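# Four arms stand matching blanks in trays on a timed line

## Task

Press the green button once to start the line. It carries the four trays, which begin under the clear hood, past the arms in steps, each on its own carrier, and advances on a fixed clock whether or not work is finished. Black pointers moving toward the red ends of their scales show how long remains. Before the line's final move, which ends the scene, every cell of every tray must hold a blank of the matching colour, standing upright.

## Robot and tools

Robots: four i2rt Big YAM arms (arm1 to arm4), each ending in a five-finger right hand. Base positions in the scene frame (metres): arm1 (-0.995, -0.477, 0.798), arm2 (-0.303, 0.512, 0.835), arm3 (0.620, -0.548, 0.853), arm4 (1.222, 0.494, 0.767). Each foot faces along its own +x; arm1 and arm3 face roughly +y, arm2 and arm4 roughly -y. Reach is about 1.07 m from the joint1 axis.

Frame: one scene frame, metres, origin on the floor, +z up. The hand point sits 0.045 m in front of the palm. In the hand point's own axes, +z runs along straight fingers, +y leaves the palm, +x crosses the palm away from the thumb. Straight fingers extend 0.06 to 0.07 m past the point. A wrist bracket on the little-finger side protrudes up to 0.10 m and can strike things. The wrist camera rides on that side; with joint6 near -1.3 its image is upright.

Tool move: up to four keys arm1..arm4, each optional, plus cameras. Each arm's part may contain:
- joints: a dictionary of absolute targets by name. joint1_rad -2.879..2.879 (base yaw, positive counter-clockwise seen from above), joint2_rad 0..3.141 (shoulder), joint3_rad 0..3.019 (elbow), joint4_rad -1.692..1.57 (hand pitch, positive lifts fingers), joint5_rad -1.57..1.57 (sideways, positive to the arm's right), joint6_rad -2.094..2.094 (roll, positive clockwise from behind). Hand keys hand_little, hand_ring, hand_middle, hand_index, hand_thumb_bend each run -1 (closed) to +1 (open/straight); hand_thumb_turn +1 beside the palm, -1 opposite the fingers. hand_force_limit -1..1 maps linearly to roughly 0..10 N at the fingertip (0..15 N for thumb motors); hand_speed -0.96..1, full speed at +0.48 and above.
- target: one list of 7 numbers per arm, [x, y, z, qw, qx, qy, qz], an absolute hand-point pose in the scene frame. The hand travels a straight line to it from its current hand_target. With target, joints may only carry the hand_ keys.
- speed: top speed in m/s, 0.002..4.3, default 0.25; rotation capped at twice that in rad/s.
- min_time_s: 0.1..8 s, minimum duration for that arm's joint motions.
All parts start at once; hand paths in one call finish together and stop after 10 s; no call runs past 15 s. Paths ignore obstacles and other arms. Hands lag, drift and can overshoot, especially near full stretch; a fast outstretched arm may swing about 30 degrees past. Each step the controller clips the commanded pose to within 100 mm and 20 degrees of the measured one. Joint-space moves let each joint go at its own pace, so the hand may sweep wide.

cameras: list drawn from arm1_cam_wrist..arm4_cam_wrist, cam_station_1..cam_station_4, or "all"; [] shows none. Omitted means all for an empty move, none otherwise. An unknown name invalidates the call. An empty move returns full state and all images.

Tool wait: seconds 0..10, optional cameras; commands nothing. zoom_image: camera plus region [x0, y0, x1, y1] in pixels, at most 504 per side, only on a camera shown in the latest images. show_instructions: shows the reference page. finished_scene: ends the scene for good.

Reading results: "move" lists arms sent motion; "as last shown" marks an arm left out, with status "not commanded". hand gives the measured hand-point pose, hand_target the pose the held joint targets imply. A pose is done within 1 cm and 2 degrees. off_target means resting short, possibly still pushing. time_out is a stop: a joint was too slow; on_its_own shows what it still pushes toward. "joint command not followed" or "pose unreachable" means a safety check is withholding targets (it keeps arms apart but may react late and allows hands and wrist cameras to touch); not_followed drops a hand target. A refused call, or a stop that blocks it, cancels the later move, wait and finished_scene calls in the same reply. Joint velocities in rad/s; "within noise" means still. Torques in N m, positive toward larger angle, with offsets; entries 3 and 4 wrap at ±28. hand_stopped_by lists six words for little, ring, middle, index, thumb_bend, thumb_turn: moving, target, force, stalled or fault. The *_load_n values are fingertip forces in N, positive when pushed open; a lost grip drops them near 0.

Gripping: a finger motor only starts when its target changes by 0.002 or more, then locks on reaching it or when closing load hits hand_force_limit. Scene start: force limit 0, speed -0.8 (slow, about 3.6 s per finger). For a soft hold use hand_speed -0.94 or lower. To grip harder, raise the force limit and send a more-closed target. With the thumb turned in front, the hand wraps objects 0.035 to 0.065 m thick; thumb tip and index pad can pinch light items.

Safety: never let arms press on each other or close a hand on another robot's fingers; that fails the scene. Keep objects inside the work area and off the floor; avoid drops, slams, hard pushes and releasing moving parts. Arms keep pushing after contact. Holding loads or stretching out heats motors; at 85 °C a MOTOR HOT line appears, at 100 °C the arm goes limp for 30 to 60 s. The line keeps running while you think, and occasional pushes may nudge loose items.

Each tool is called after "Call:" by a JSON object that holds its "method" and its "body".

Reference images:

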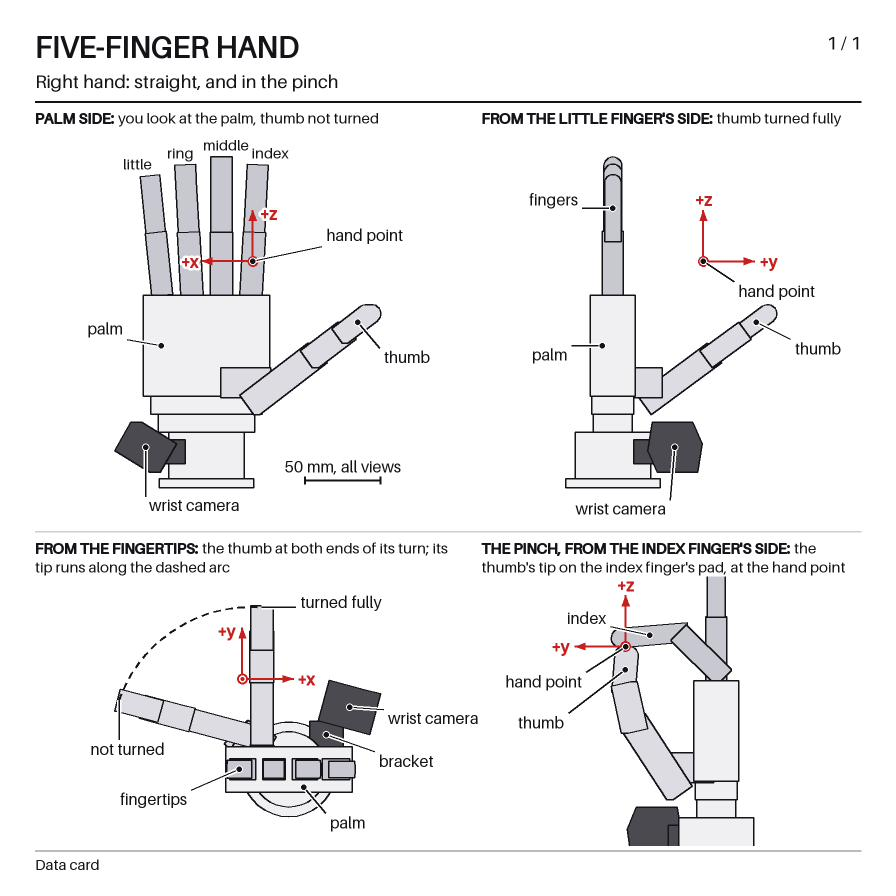

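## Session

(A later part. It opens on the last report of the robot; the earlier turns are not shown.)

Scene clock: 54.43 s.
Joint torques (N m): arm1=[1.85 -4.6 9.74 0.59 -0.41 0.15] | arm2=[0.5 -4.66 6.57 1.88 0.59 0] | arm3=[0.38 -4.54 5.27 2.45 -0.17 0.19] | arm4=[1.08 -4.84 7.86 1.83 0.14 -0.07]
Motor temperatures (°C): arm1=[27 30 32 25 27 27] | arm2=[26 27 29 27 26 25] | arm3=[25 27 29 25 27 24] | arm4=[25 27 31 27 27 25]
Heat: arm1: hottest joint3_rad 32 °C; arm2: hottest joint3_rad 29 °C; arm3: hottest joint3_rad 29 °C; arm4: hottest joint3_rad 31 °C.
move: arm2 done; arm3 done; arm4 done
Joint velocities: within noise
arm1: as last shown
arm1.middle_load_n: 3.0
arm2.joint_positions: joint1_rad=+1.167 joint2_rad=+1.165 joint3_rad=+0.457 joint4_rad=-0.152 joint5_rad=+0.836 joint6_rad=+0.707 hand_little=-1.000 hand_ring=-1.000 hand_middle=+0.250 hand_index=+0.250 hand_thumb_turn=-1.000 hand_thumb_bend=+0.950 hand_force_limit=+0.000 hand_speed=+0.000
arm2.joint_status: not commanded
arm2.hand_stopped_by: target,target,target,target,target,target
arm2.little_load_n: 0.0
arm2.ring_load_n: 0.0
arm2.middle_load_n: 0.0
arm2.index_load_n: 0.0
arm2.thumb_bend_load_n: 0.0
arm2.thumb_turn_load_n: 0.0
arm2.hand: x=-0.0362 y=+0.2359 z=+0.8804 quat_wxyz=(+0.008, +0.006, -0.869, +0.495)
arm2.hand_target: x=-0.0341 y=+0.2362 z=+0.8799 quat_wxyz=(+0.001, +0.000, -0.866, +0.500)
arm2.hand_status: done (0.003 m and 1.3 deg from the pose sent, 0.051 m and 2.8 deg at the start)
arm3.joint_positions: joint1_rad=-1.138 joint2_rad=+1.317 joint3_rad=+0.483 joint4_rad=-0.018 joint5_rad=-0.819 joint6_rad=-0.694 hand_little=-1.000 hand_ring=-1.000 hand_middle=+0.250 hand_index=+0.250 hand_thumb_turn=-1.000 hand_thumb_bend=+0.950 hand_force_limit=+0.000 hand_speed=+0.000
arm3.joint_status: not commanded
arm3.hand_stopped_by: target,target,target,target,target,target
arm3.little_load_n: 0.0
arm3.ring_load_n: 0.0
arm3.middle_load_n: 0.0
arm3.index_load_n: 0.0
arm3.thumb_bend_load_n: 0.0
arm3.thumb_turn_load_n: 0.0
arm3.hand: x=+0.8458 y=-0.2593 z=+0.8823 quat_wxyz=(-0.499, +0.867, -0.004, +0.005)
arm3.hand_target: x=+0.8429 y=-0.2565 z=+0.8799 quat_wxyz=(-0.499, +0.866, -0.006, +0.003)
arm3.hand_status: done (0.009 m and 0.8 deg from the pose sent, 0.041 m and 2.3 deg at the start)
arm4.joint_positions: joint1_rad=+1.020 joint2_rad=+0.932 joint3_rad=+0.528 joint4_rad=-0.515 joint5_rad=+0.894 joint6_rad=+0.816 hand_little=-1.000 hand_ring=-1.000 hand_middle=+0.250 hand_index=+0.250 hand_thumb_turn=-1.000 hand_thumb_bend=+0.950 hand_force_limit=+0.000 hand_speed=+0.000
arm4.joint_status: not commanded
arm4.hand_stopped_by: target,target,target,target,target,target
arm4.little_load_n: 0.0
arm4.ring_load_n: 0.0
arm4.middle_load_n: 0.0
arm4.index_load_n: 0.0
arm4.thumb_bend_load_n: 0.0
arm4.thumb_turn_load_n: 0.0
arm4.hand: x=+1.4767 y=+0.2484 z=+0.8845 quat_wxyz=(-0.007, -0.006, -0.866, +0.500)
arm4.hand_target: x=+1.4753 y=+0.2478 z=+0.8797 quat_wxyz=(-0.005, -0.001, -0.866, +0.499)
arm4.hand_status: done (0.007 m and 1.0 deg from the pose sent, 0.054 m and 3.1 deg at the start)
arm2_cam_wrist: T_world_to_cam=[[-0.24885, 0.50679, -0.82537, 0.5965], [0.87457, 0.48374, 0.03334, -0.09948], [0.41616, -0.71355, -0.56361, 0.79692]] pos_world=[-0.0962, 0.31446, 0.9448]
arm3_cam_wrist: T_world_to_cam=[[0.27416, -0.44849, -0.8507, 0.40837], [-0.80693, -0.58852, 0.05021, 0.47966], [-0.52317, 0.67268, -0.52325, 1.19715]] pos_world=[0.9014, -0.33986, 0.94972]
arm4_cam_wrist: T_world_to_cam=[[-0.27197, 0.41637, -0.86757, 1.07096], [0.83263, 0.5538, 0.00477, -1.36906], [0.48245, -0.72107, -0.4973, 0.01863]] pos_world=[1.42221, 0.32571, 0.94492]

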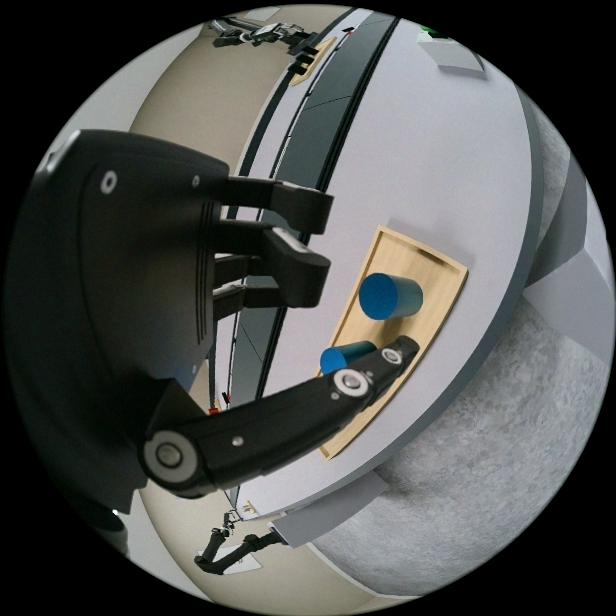

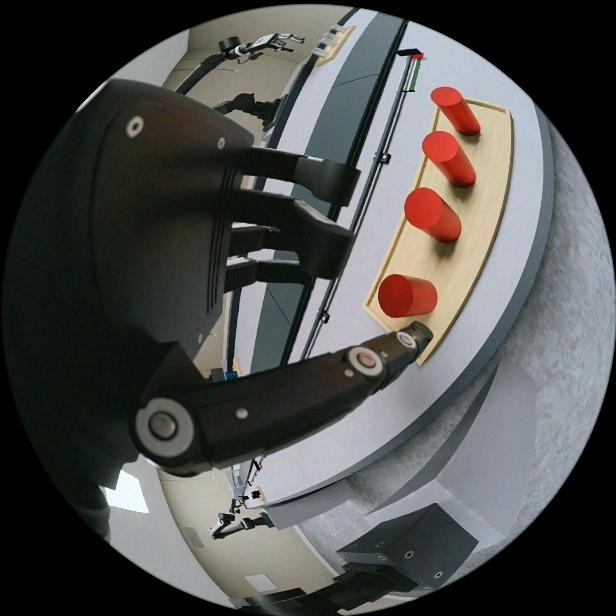

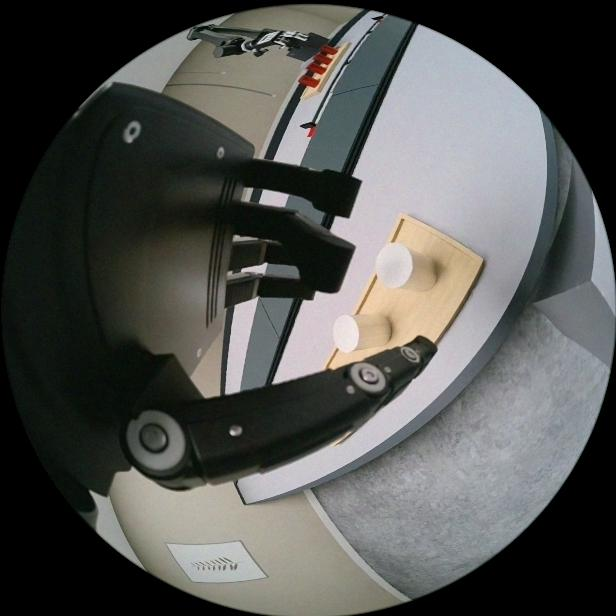

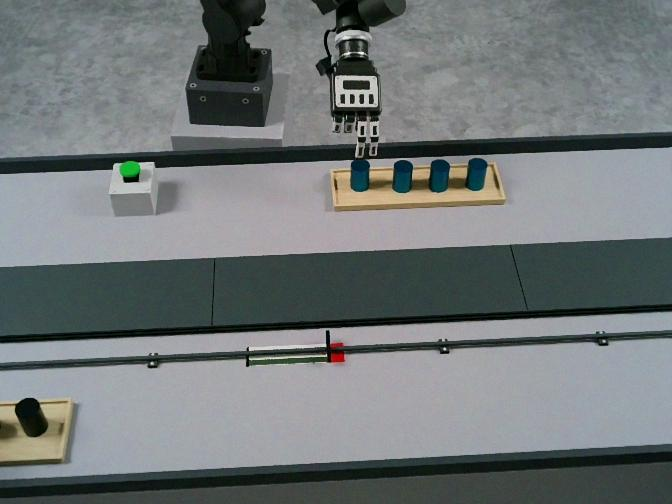

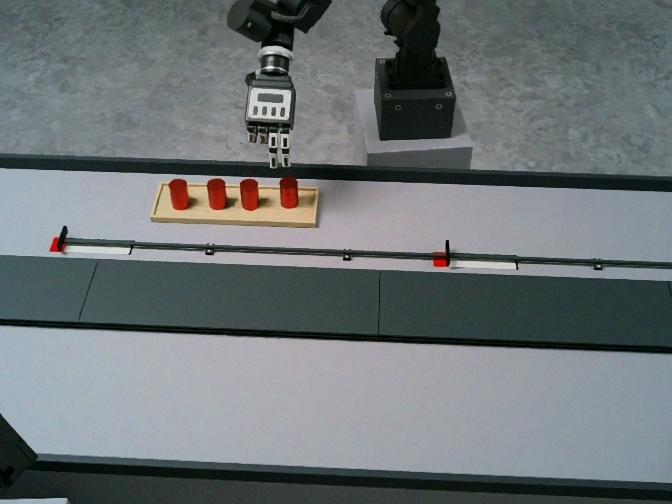

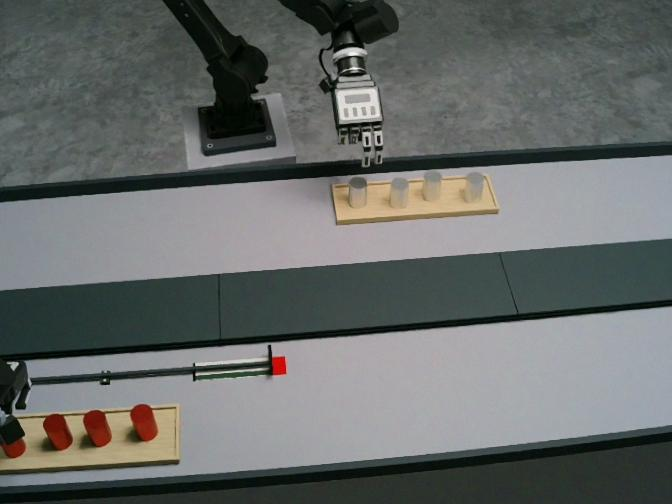

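Call:
{"method": "move", "body": {"arm2": {"target": [-0.041, 0.238, 0.862, 0, 0, -0.866, 0.5], "speed": 0.1}, "arm3": {"target": [0.828, -0.247, 0.855, 0.5, -0.866, 0, 0], "speed": 0.1}, "arm4": {"target": [1.462, 0.229, 0.862, 0, 0, -0.866, 0.5], "speed": 0.1}, "cameras": ["arm2_cam_wrist", "arm3_cam_wrist", "arm4_cam_wrist", "cam_station_2", "cam_station_3", "cam_station_4"]}}

Call:
{"method": "zoom_image", "body": {"camera": "arm2_cam_wrist", "region": [280, 220, 460, 400]}}

Call:
{"method": "zoom_image", "body": {"camera": "arm3_cam_wrist", "region": [330, 180, 510, 360]}}

Call:
{"method": "zoom_image", "body": {"camera": "arm4_cam_wrist", "region": [290, 210, 470, 390]}}

Call:
{"method": "zoom_image", "body": {"camera": "cam_station_2", "region": [300, 100, 420, 220]}}

Call:
{"method": "zoom_image", "body": {"camera": "cam_station_3", "region": [220, 110, 340, 230]}}

Call:
{"method": "zoom_image", "body": {"camera": "cam_station_4", "region": [300, 110, 420, 230]}}

Scene clock: 60.03 s.
Joint torques (N m): arm1=[1.79 -4.66 9.74 0.59 -0.41 0.14] | arm2=[-0.09 -4.13 6.05 1.89 0.39 -0.08] | arm3=[0.26 -4.54 4.7 2.52 -0.15 0.2] | arm4=[0.97 -3.96 7.75 1.99 0.17 -0.05]
Motor temperatures (°C): arm1=[27 30 32 25 27 27] | arm2=[26 27 29 27 26 25] | arm3=[25 27 30 25 27 24] | arm4=[25 27 31 27 27 25]
Heat: arm1: hottest joint3_rad 32 °C; arm2: hottest joint3_rad 29 °C; arm3: hottest joint3_rad 30 °C; arm4: hottest joint3_rad 31 °C.
move: arm2 done; arm3 done; arm4 done
Joint velocities: within noise
arm1: as last shown
arm1.middle_load_n: 3.5
arm2.joint_positions: joint1_rad=+1.167 joint2_rad=+1.192 joint3_rad=+0.416 joint4_rad=-0.070 joint5_rad=+0.836 joint6_rad=+0.707 hand_little=-1.000 hand_ring=-1.000 hand_middle=+0.250 hand_index=+0.250 hand_thumb_turn=-1.000 hand_thumb_bend=+0.950 hand_force_limit=+0.000 hand_speed=+0.000
arm2.joint_status: not commanded
arm2.hand_stopped_by: target,target,target,target,target,target
arm2.little_load_n: 0.0
arm2.ring_load_n: 0.0
arm2.middle_load_n: 0.0
arm2.index_load_n: -0.5
arm2.thumb_bend_load_n: 0.0
arm2.thumb_turn_load_n: 0.0
arm2.hand: x=-0.0407 y=+0.2384 z=+0.8651 quat_wxyz=(+0.003, +0.003, -0.867, +0.498)
arm2.hand_target: x=-0.0413 y=+0.2382 z=+0.8621 quat_wxyz=(+0.001, +0.000, -0.866, +0.500)
arm2.hand_status: done (0.003 m and 0.6 deg from the pose sent, 0.019 m and 1.3 deg at the start)
arm3.joint_positions: joint1_rad=-1.086 joint2_rad=+1.381 joint3_rad=+0.437 joint4_rad=+0.127 joint5_rad=-0.793 joint6_rad=-0.652 hand_little=-1.000 hand_ring=-1.000 hand_middle=+0.250 hand_index=+0.250 hand_thumb_turn=-1.000 hand_thumb_bend=+0.950 hand_force_limit=+0.000 hand_speed=+0.000
arm3.joint_status: not commanded
arm3.hand_stopped_by: target,target,target,target,target,target
arm3.little_load_n: 0.0
arm3.ring_load_n: 0.5
arm3.middle_load_n: 0.0
arm3.index_load_n: 0.0
arm3.thumb_bend_load_n: 0.0
arm3.thumb_turn_load_n: 0.0
arm3.hand: x=+0.8315 y=-0.2492 z=+0.8588 quat_wxyz=(-0.500, +0.866, +0.003, +0.004)
arm3.hand_target: x=+0.8283 y=-0.2472 z=+0.8559 quat_wxyz=(-0.500, +0.866, +0.000, +0.001)
arm3.hand_status: done (0.006 m and 0.6 deg from the pose sent, 0.035 m and 0.8 deg at the start)
arm4.joint_positions: joint1_rad=+0.928 joint2_rad=+0.946 joint3_rad=+0.479 joint4_rad=-0.377 joint5_rad=+0.843 joint6_rad=+0.713 hand_little=-1.000 hand_ring=-1.000 hand_middle=+0.250 hand_index=+0.250 hand_thumb_turn=-1.000 hand_thumb_bend=+0.950 hand_force_limit=+0.000 hand_speed=+0.000
arm4.joint_status: not commanded
arm4.hand_stopped_by: target,target,target,target,target,target
arm4.little_load_n: 0.0
arm4.ring_load_n: 0.0
arm4.middle_load_n: 0.0
arm4.index_load_n: 0.0
arm4.thumb_bend_load_n: 0.0
arm4.thumb_turn_load_n: 0.0
arm4.hand: x=+1.4632 y=+0.2285 z=+0.8686 quat_wxyz=(-0.003, -0.008, -0.865, +0.501)
arm4.hand_target: x=+1.4613 y=+0.2281 z=+0.8627 quat_wxyz=(+0.000, -0.003, -0.866, +0.499)
arm4.hand_status: done (0.007 m and 1.0 deg from the pose sent, 0.033 m and 1.0 deg at the start)
arm2_cam_wrist: T_world_to_cam=[[-0.24016, 0.50159, -0.8311, 0.58797], [0.87412, 0.48409, 0.03957, -0.10174], [0.42218, -0.71698, -0.55471, 0.78527]] pos_world=[-0.10138, 0.31736, 0.92828]
arm3_cam_wrist: T_world_to_cam=[[0.28421, -0.44242, -0.85058, 0.38997], [-0.79921, -0.59939, 0.04473, 0.47083], [-0.52962, 0.66708, -0.52394, 1.17511]] pos_world=[0.88782, -0.32915, 0.92632]
arm4_cam_wrist: T_world_to_cam=[[-0.2721, 0.4177, -0.86689, 1.06105], [0.8374, 0.5466, 0.00053, -1.34831], [0.47406, -0.72578, -0.49851, 0.01725]] pos_world=[1.4096, 0.30631, 0.92912]

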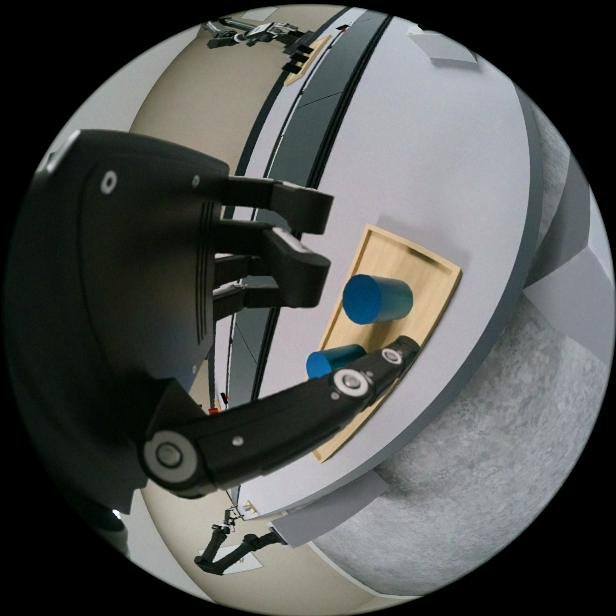

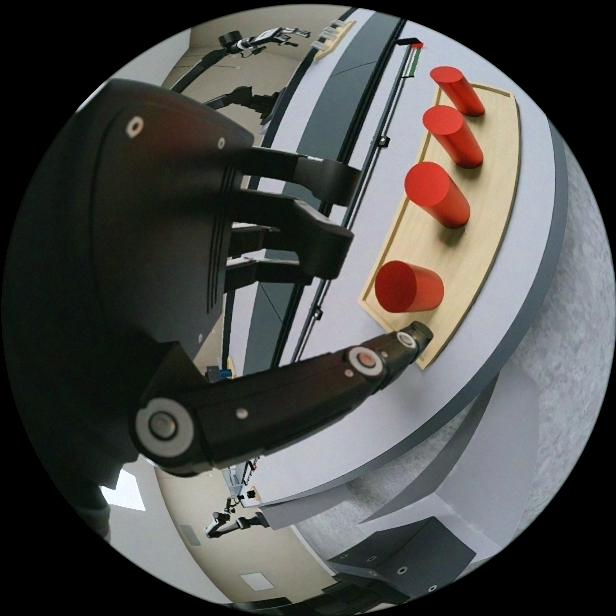

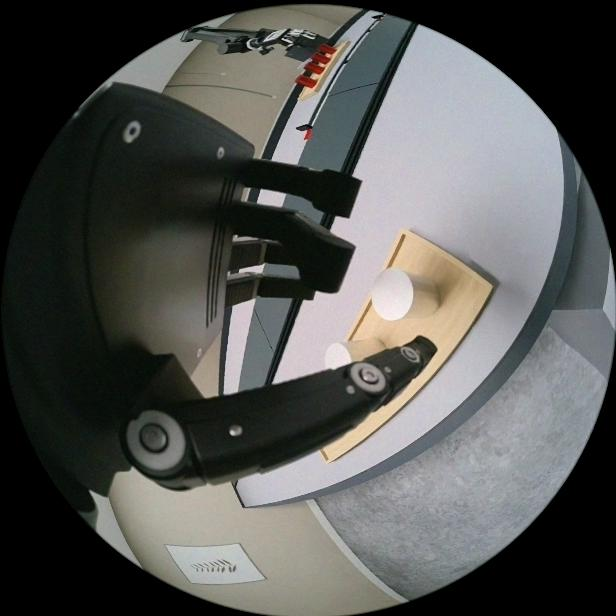

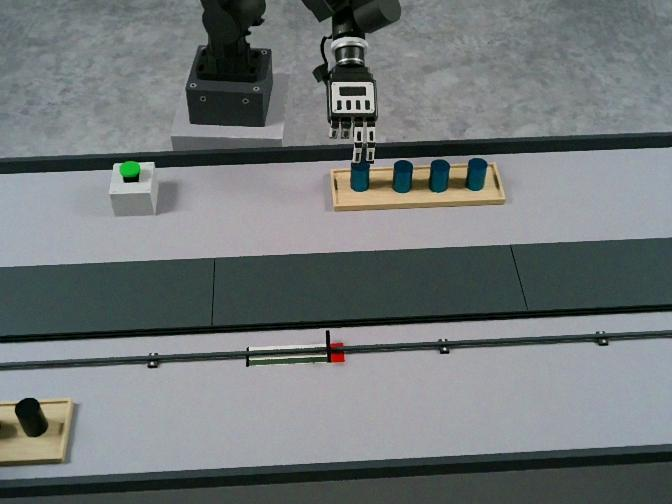

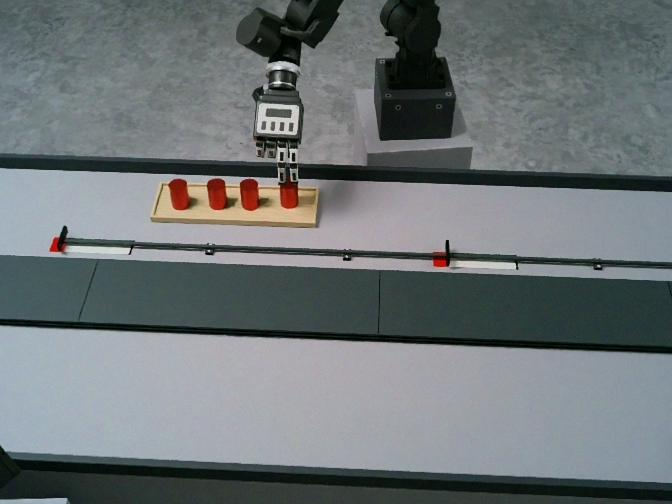

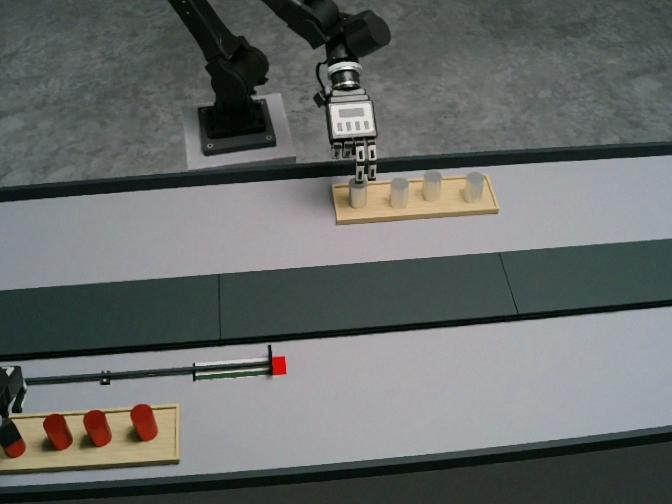

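Scaled by 2.800 from the camera's image (finer frame: 880x880).

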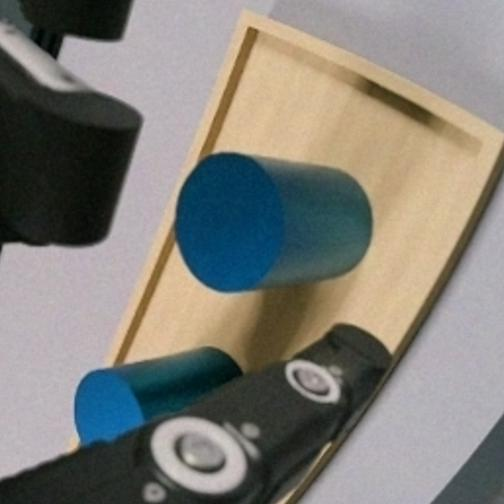

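Scaled by 2.800 from the camera's image (finer frame: 880x880).

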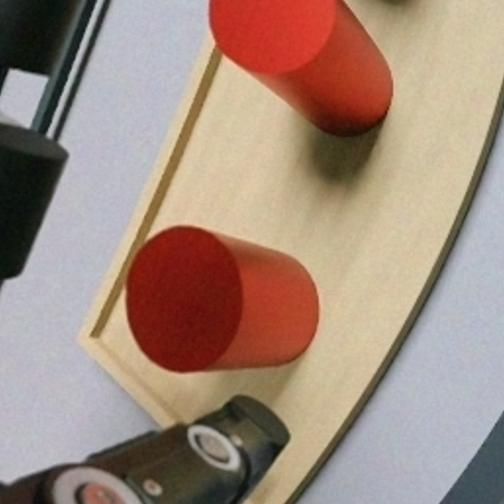

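Scaled by 2.800 from the camera's image (finer frame: 880x880).

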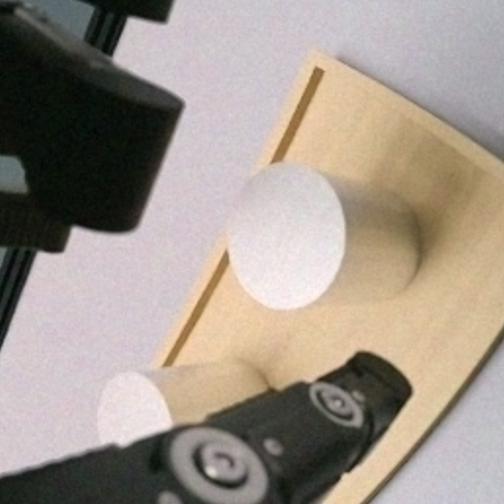

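Scaled by 4.200.

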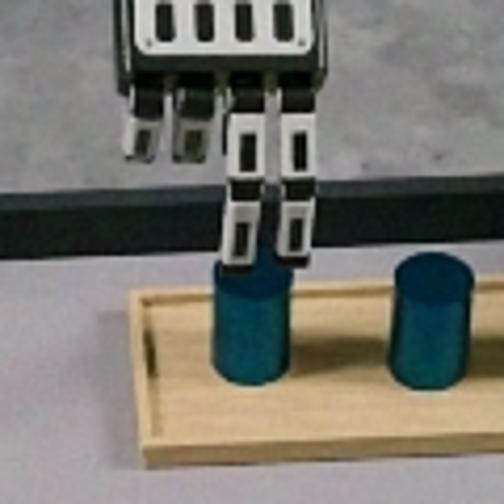

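Scaled by 4.200.

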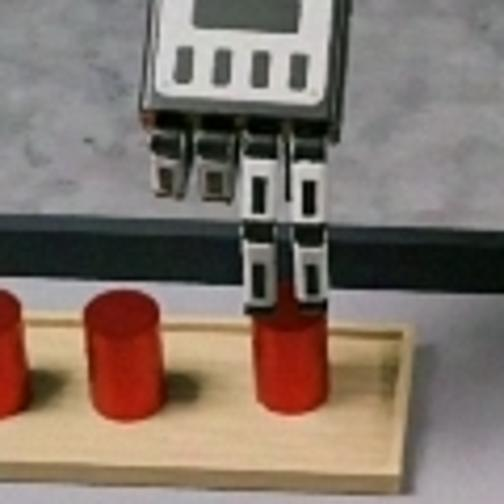

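Scaled by 4.200.

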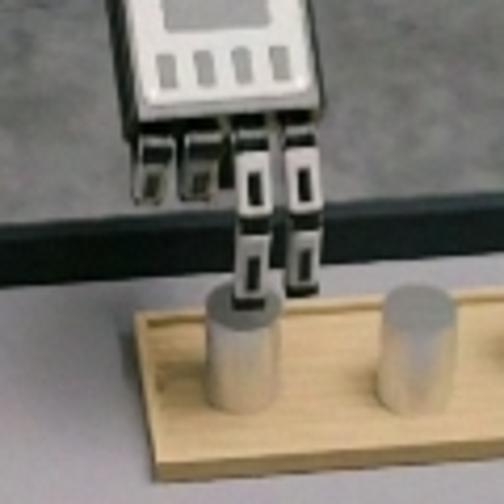

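Call:
{"method": "move", "body": {"arm2": {"target": [-0.042, 0.231, 0.825, 0, 0, -0.866, 0.5], "speed": 0.1}, "arm3": {"target": [0.8305, -0.250, 0.814, 0.5, -0.866, 0, 0], "speed": 0.1}, "arm4": {"target": [1.455, 0.224, 0.817, 0, 0, -0.866, 0.5], "speed": 0.1}, "cameras": ["arm2_cam_wrist", "arm3_cam_wrist", "arm4_cam_wrist", "cam_station_2", "cam_station_3", "cam_station_4"]}}

Call:
{"method": "zoom_image", "body": {"camera": "arm2_cam_wrist", "region": [260, 220, 440, 400]}}

Call:
{"method": "zoom_image", "body": {"camera": "arm3_cam_wrist", "region": [310, 200, 490, 380]}}

Call:
{"method": "zoom_image", "body": {"camera": "arm4_cam_wrist", "region": [280, 210, 460, 390]}}

Call:
{"method": "zoom_image", "body": {"camera": "cam_station_2", "region": [300, 100, 420, 220]}}

Call:
{"method": "zoom_image", "body": {"camera": "cam_station_3", "region": [220, 110, 340, 230]}}

Call:
{"method": "zoom_image", "body": {"camera": "cam_station_4", "region": [300, 110, 420, 230]}}

Scene clock: 63.83 s.
Joint torques (N m): arm1=[1.85 -4.6 9.74 0.61 -0.41 0.14] | arm2=[-0.62 -5.36 4.81 1.94 0.16 -0.22] | arm3=[-0.85 -5.48 3.59 2.5 -0.49 0.04] | arm4=[1.44 -4.66 7.31 1.84 0.09 -0.04]
Motor temperatures (°C): arm1=[27 30 32 25 27 27] | arm2=[26 27 29 27 26 25] | arm3=[25 27 29 25 27 24] | arm4=[25 27 31 27 27 25]
Heat: arm1: hottest joint3_rad 32 °C; arm2: hottest joint3_rad 29 °C; arm3: hottest joint3_rad 29 °C; arm4: hottest joint3_rad 31 °C.
move: arm2 done; arm3 done; arm4 done
Joint velocities: within noise
arm1: as last shown
arm1.middle_load_n: 3.0
arm2.joint_positions: joint1_rad=+1.164 joint2_rad=+1.341 joint3_rad=+0.379 joint4_rad=+0.134 joint5_rad=+0.825 joint6_rad=+0.707 hand_little=-1.000 hand_ring=-1.000 hand_middle=+0.250 hand_index=+0.250 hand_thumb_turn=-1.000 hand_thumb_bend=+0.950 hand_force_limit=+0.000 hand_speed=+0.000
arm2.joint_status: not commanded
arm2.hand_stopped_by: target,target,target,target,target,target
arm2.little_load_n: 0.0
arm2.ring_load_n: 0.0
arm2.middle_load_n: 0.0
arm2.index_load_n: 0.0
arm2.thumb_bend_load_n: 0.0
arm2.thumb_turn_load_n: 0.0
arm2.hand: x=-0.0350 y=+0.2356 z=+0.8284 quat_wxyz=(-0.006, +0.000, -0.866, +0.499)
arm2.hand_target: x=-0.0376 y=+0.2347 z=+0.8260 quat_wxyz=(-0.007, +0.000, -0.866, +0.500)
arm2.hand_status: done (0.009 m and 0.8 deg from the pose sent, 0.041 m and 0.6 deg at the start)
arm3.joint_positions: joint1_rad=-1.086 joint2_rad=+1.547 joint3_rad=+0.411 joint4_rad=+0.304 joint5_rad=-0.794 joint6_rad=-0.652 hand_little=-1.000 hand_ring=-1.000 hand_middle=+0.250 hand_index=+0.250 hand_thumb_turn=-1.000 hand_thumb_bend=+0.950 hand_force_limit=+0.000 hand_speed=+0.000
arm3.joint_status: not commanded
arm3.hand_stopped_by: target,target,target,target,target,target
arm3.little_load_n: 0.0
arm3.ring_load_n: 0.0
arm3.middle_load_n: 0.0
arm3.index_load_n: 0.0
arm3.thumb_bend_load_n: 0.0
arm3.thumb_turn_load_n: 0.0
arm3.hand: x=+0.8294 y=-0.2500 z=+0.8159 quat_wxyz=(-0.497, +0.868, +0.000, -0.002)
arm3.hand_target: x=+0.8295 y=-0.2506 z=+0.8144 quat_wxyz=(-0.500, +0.866, +0.000, -0.001)
arm3.hand_status: done (0.002 m and 0.5 deg from the pose sent, 0.045 m and 0.6 deg at the start)
arm4.joint_positions: joint1_rad=+0.906 joint2_rad=+1.044 joint3_rad=+0.382 joint4_rad=-0.161 joint5_rad=+0.823 joint6_rad=+0.675 hand_little=-1.000 hand_ring=-1.000 hand_middle=+0.250 hand_index=+0.250 hand_thumb_turn=-1.000 hand_thumb_bend=+0.950 hand_force_limit=+0.000 hand_speed=+0.000
arm4.joint_status: not commanded
arm4.hand_stopped_by: target,target,target,target,target,target
arm4.little_load_n: 0.0
arm4.ring_load_n: 0.0
arm4.middle_load_n: 0.0
arm4.index_load_n: 0.0
arm4.thumb_bend_load_n: 0.0
arm4.thumb_turn_load_n: 0.0
arm4.hand: x=+1.4577 y=+0.2266 z=+0.8211 quat_wxyz=(-0.003, -0.002, -0.866, +0.500)
arm4.hand_target: x=+1.4555 y=+0.2259 z=+0.8172 quat_wxyz=(-0.001, +0.002, -0.866, +0.500)
arm4.hand_status: done (0.006 m and 0.4 deg from the pose sent, 0.052 m and 1.0 deg at the start)
arm2_cam_wrist: T_world_to_cam=[[-0.22562, 0.49861, -0.83695, 0.56638], [0.87116, 0.48782, 0.05577, -0.11832], [0.43609, -0.71654, -0.54443, 0.75241]] pos_world=[-0.09726, 0.31445, 0.89027]
arm3_cam_wrist: T_world_to_cam=[[0.27342, -0.4486, -0.85088, 0.36131], [-0.79781, -0.59993, 0.05993, 0.45682], [-0.53735, 0.66246, -0.52193, 1.15565]] pos_world=[0.88666, -0.32943, 0.88322]
arm4_cam_wrist: T_world_to_cam=[[-0.28298, 0.41585, -0.86429, 1.03336], [0.83132, 0.55578, -0.00477, -1.33156], [0.47837, -0.71984, -0.50298, -0.00905]] pos_world=[1.40369, 0.30381, 0.88221]

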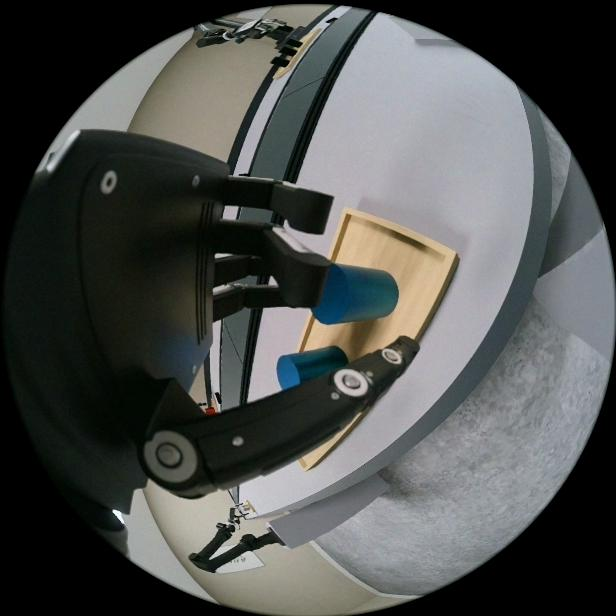

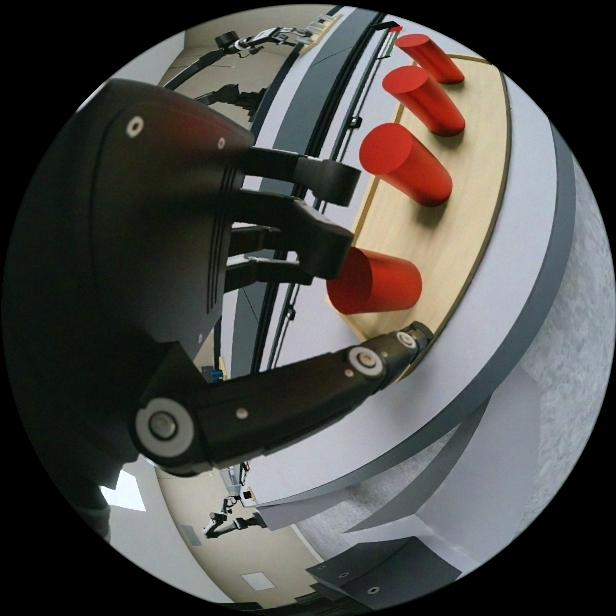

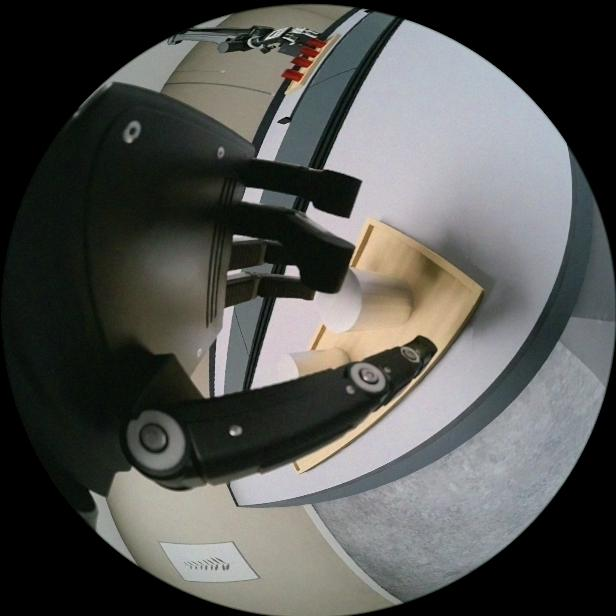

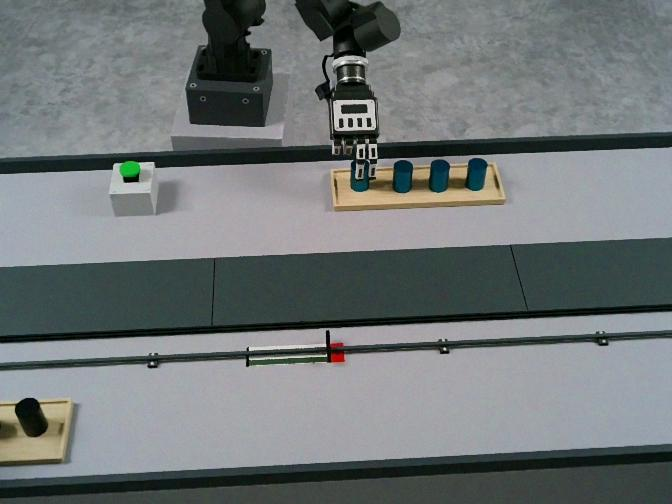

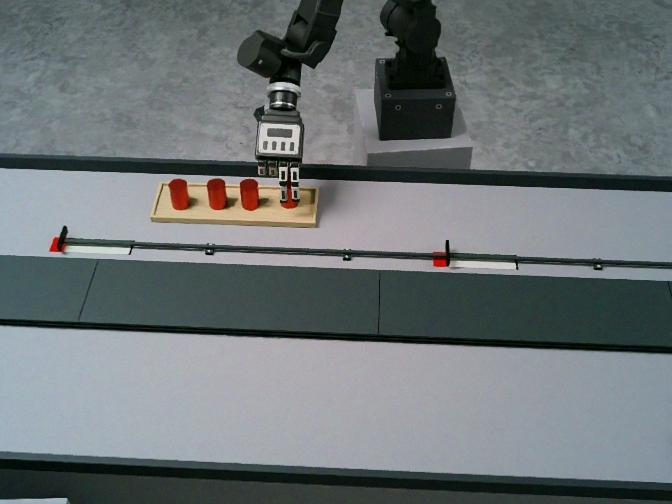

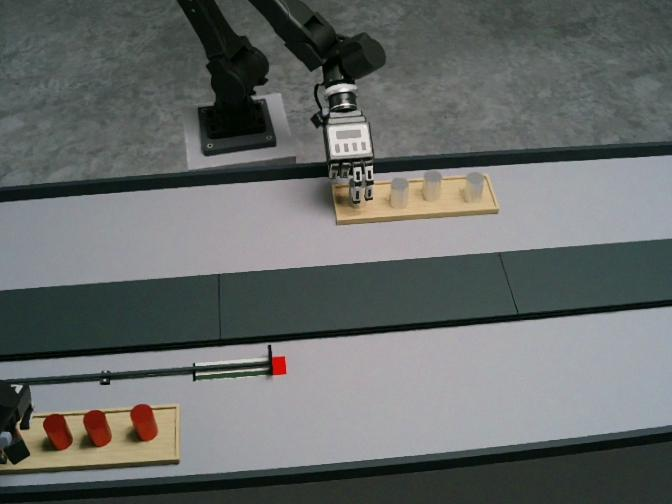

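Scaled by 2.800 from the camera's image (finer frame: 880x880).

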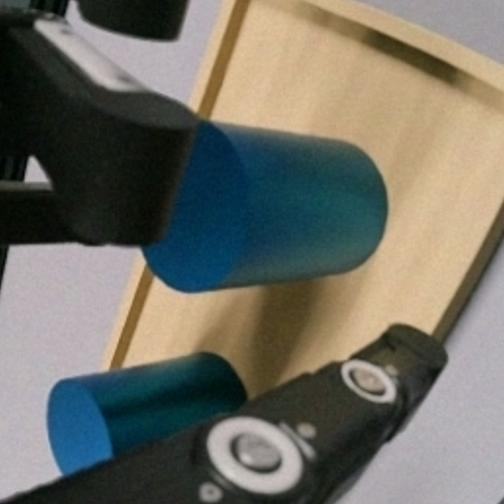

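Scaled by 2.800 from the camera's image (finer frame: 880x880).

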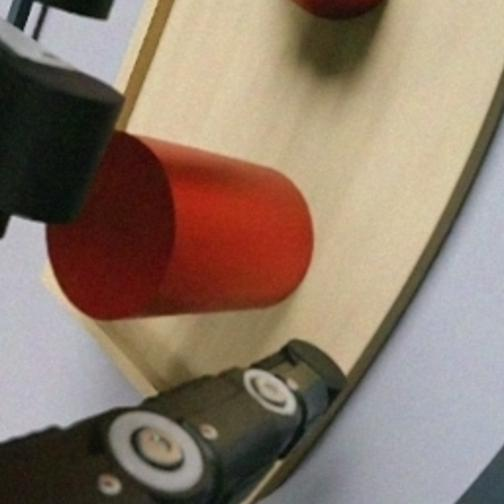

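Scaled by 2.800 from the camera's image (finer frame: 880x880).

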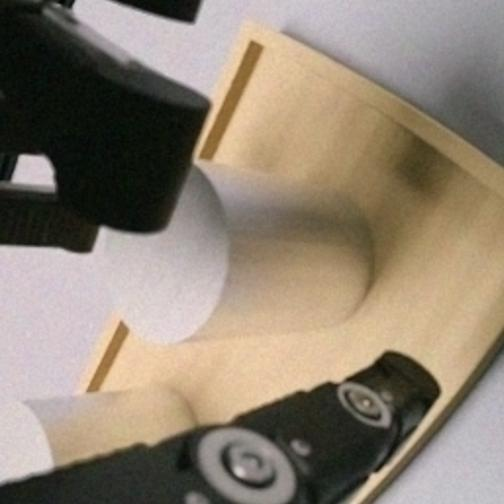

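Scaled by 4.200.

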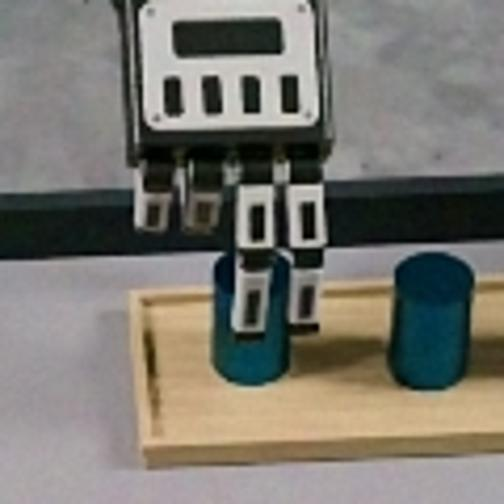

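Scaled by 4.200.

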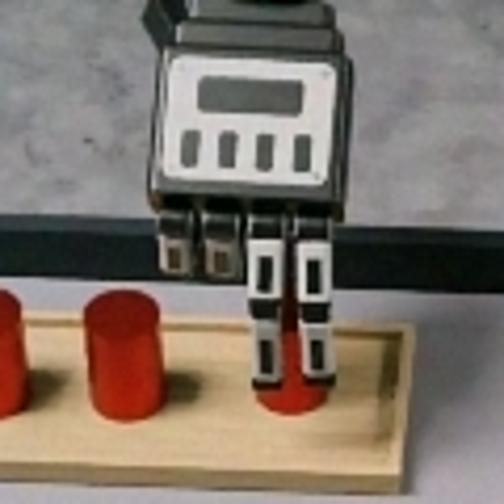

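Scaled by 4.200.

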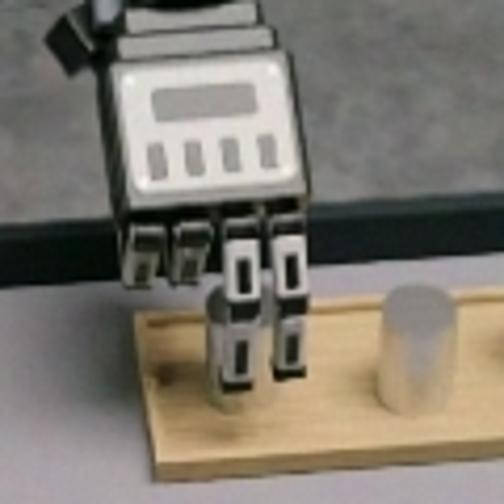

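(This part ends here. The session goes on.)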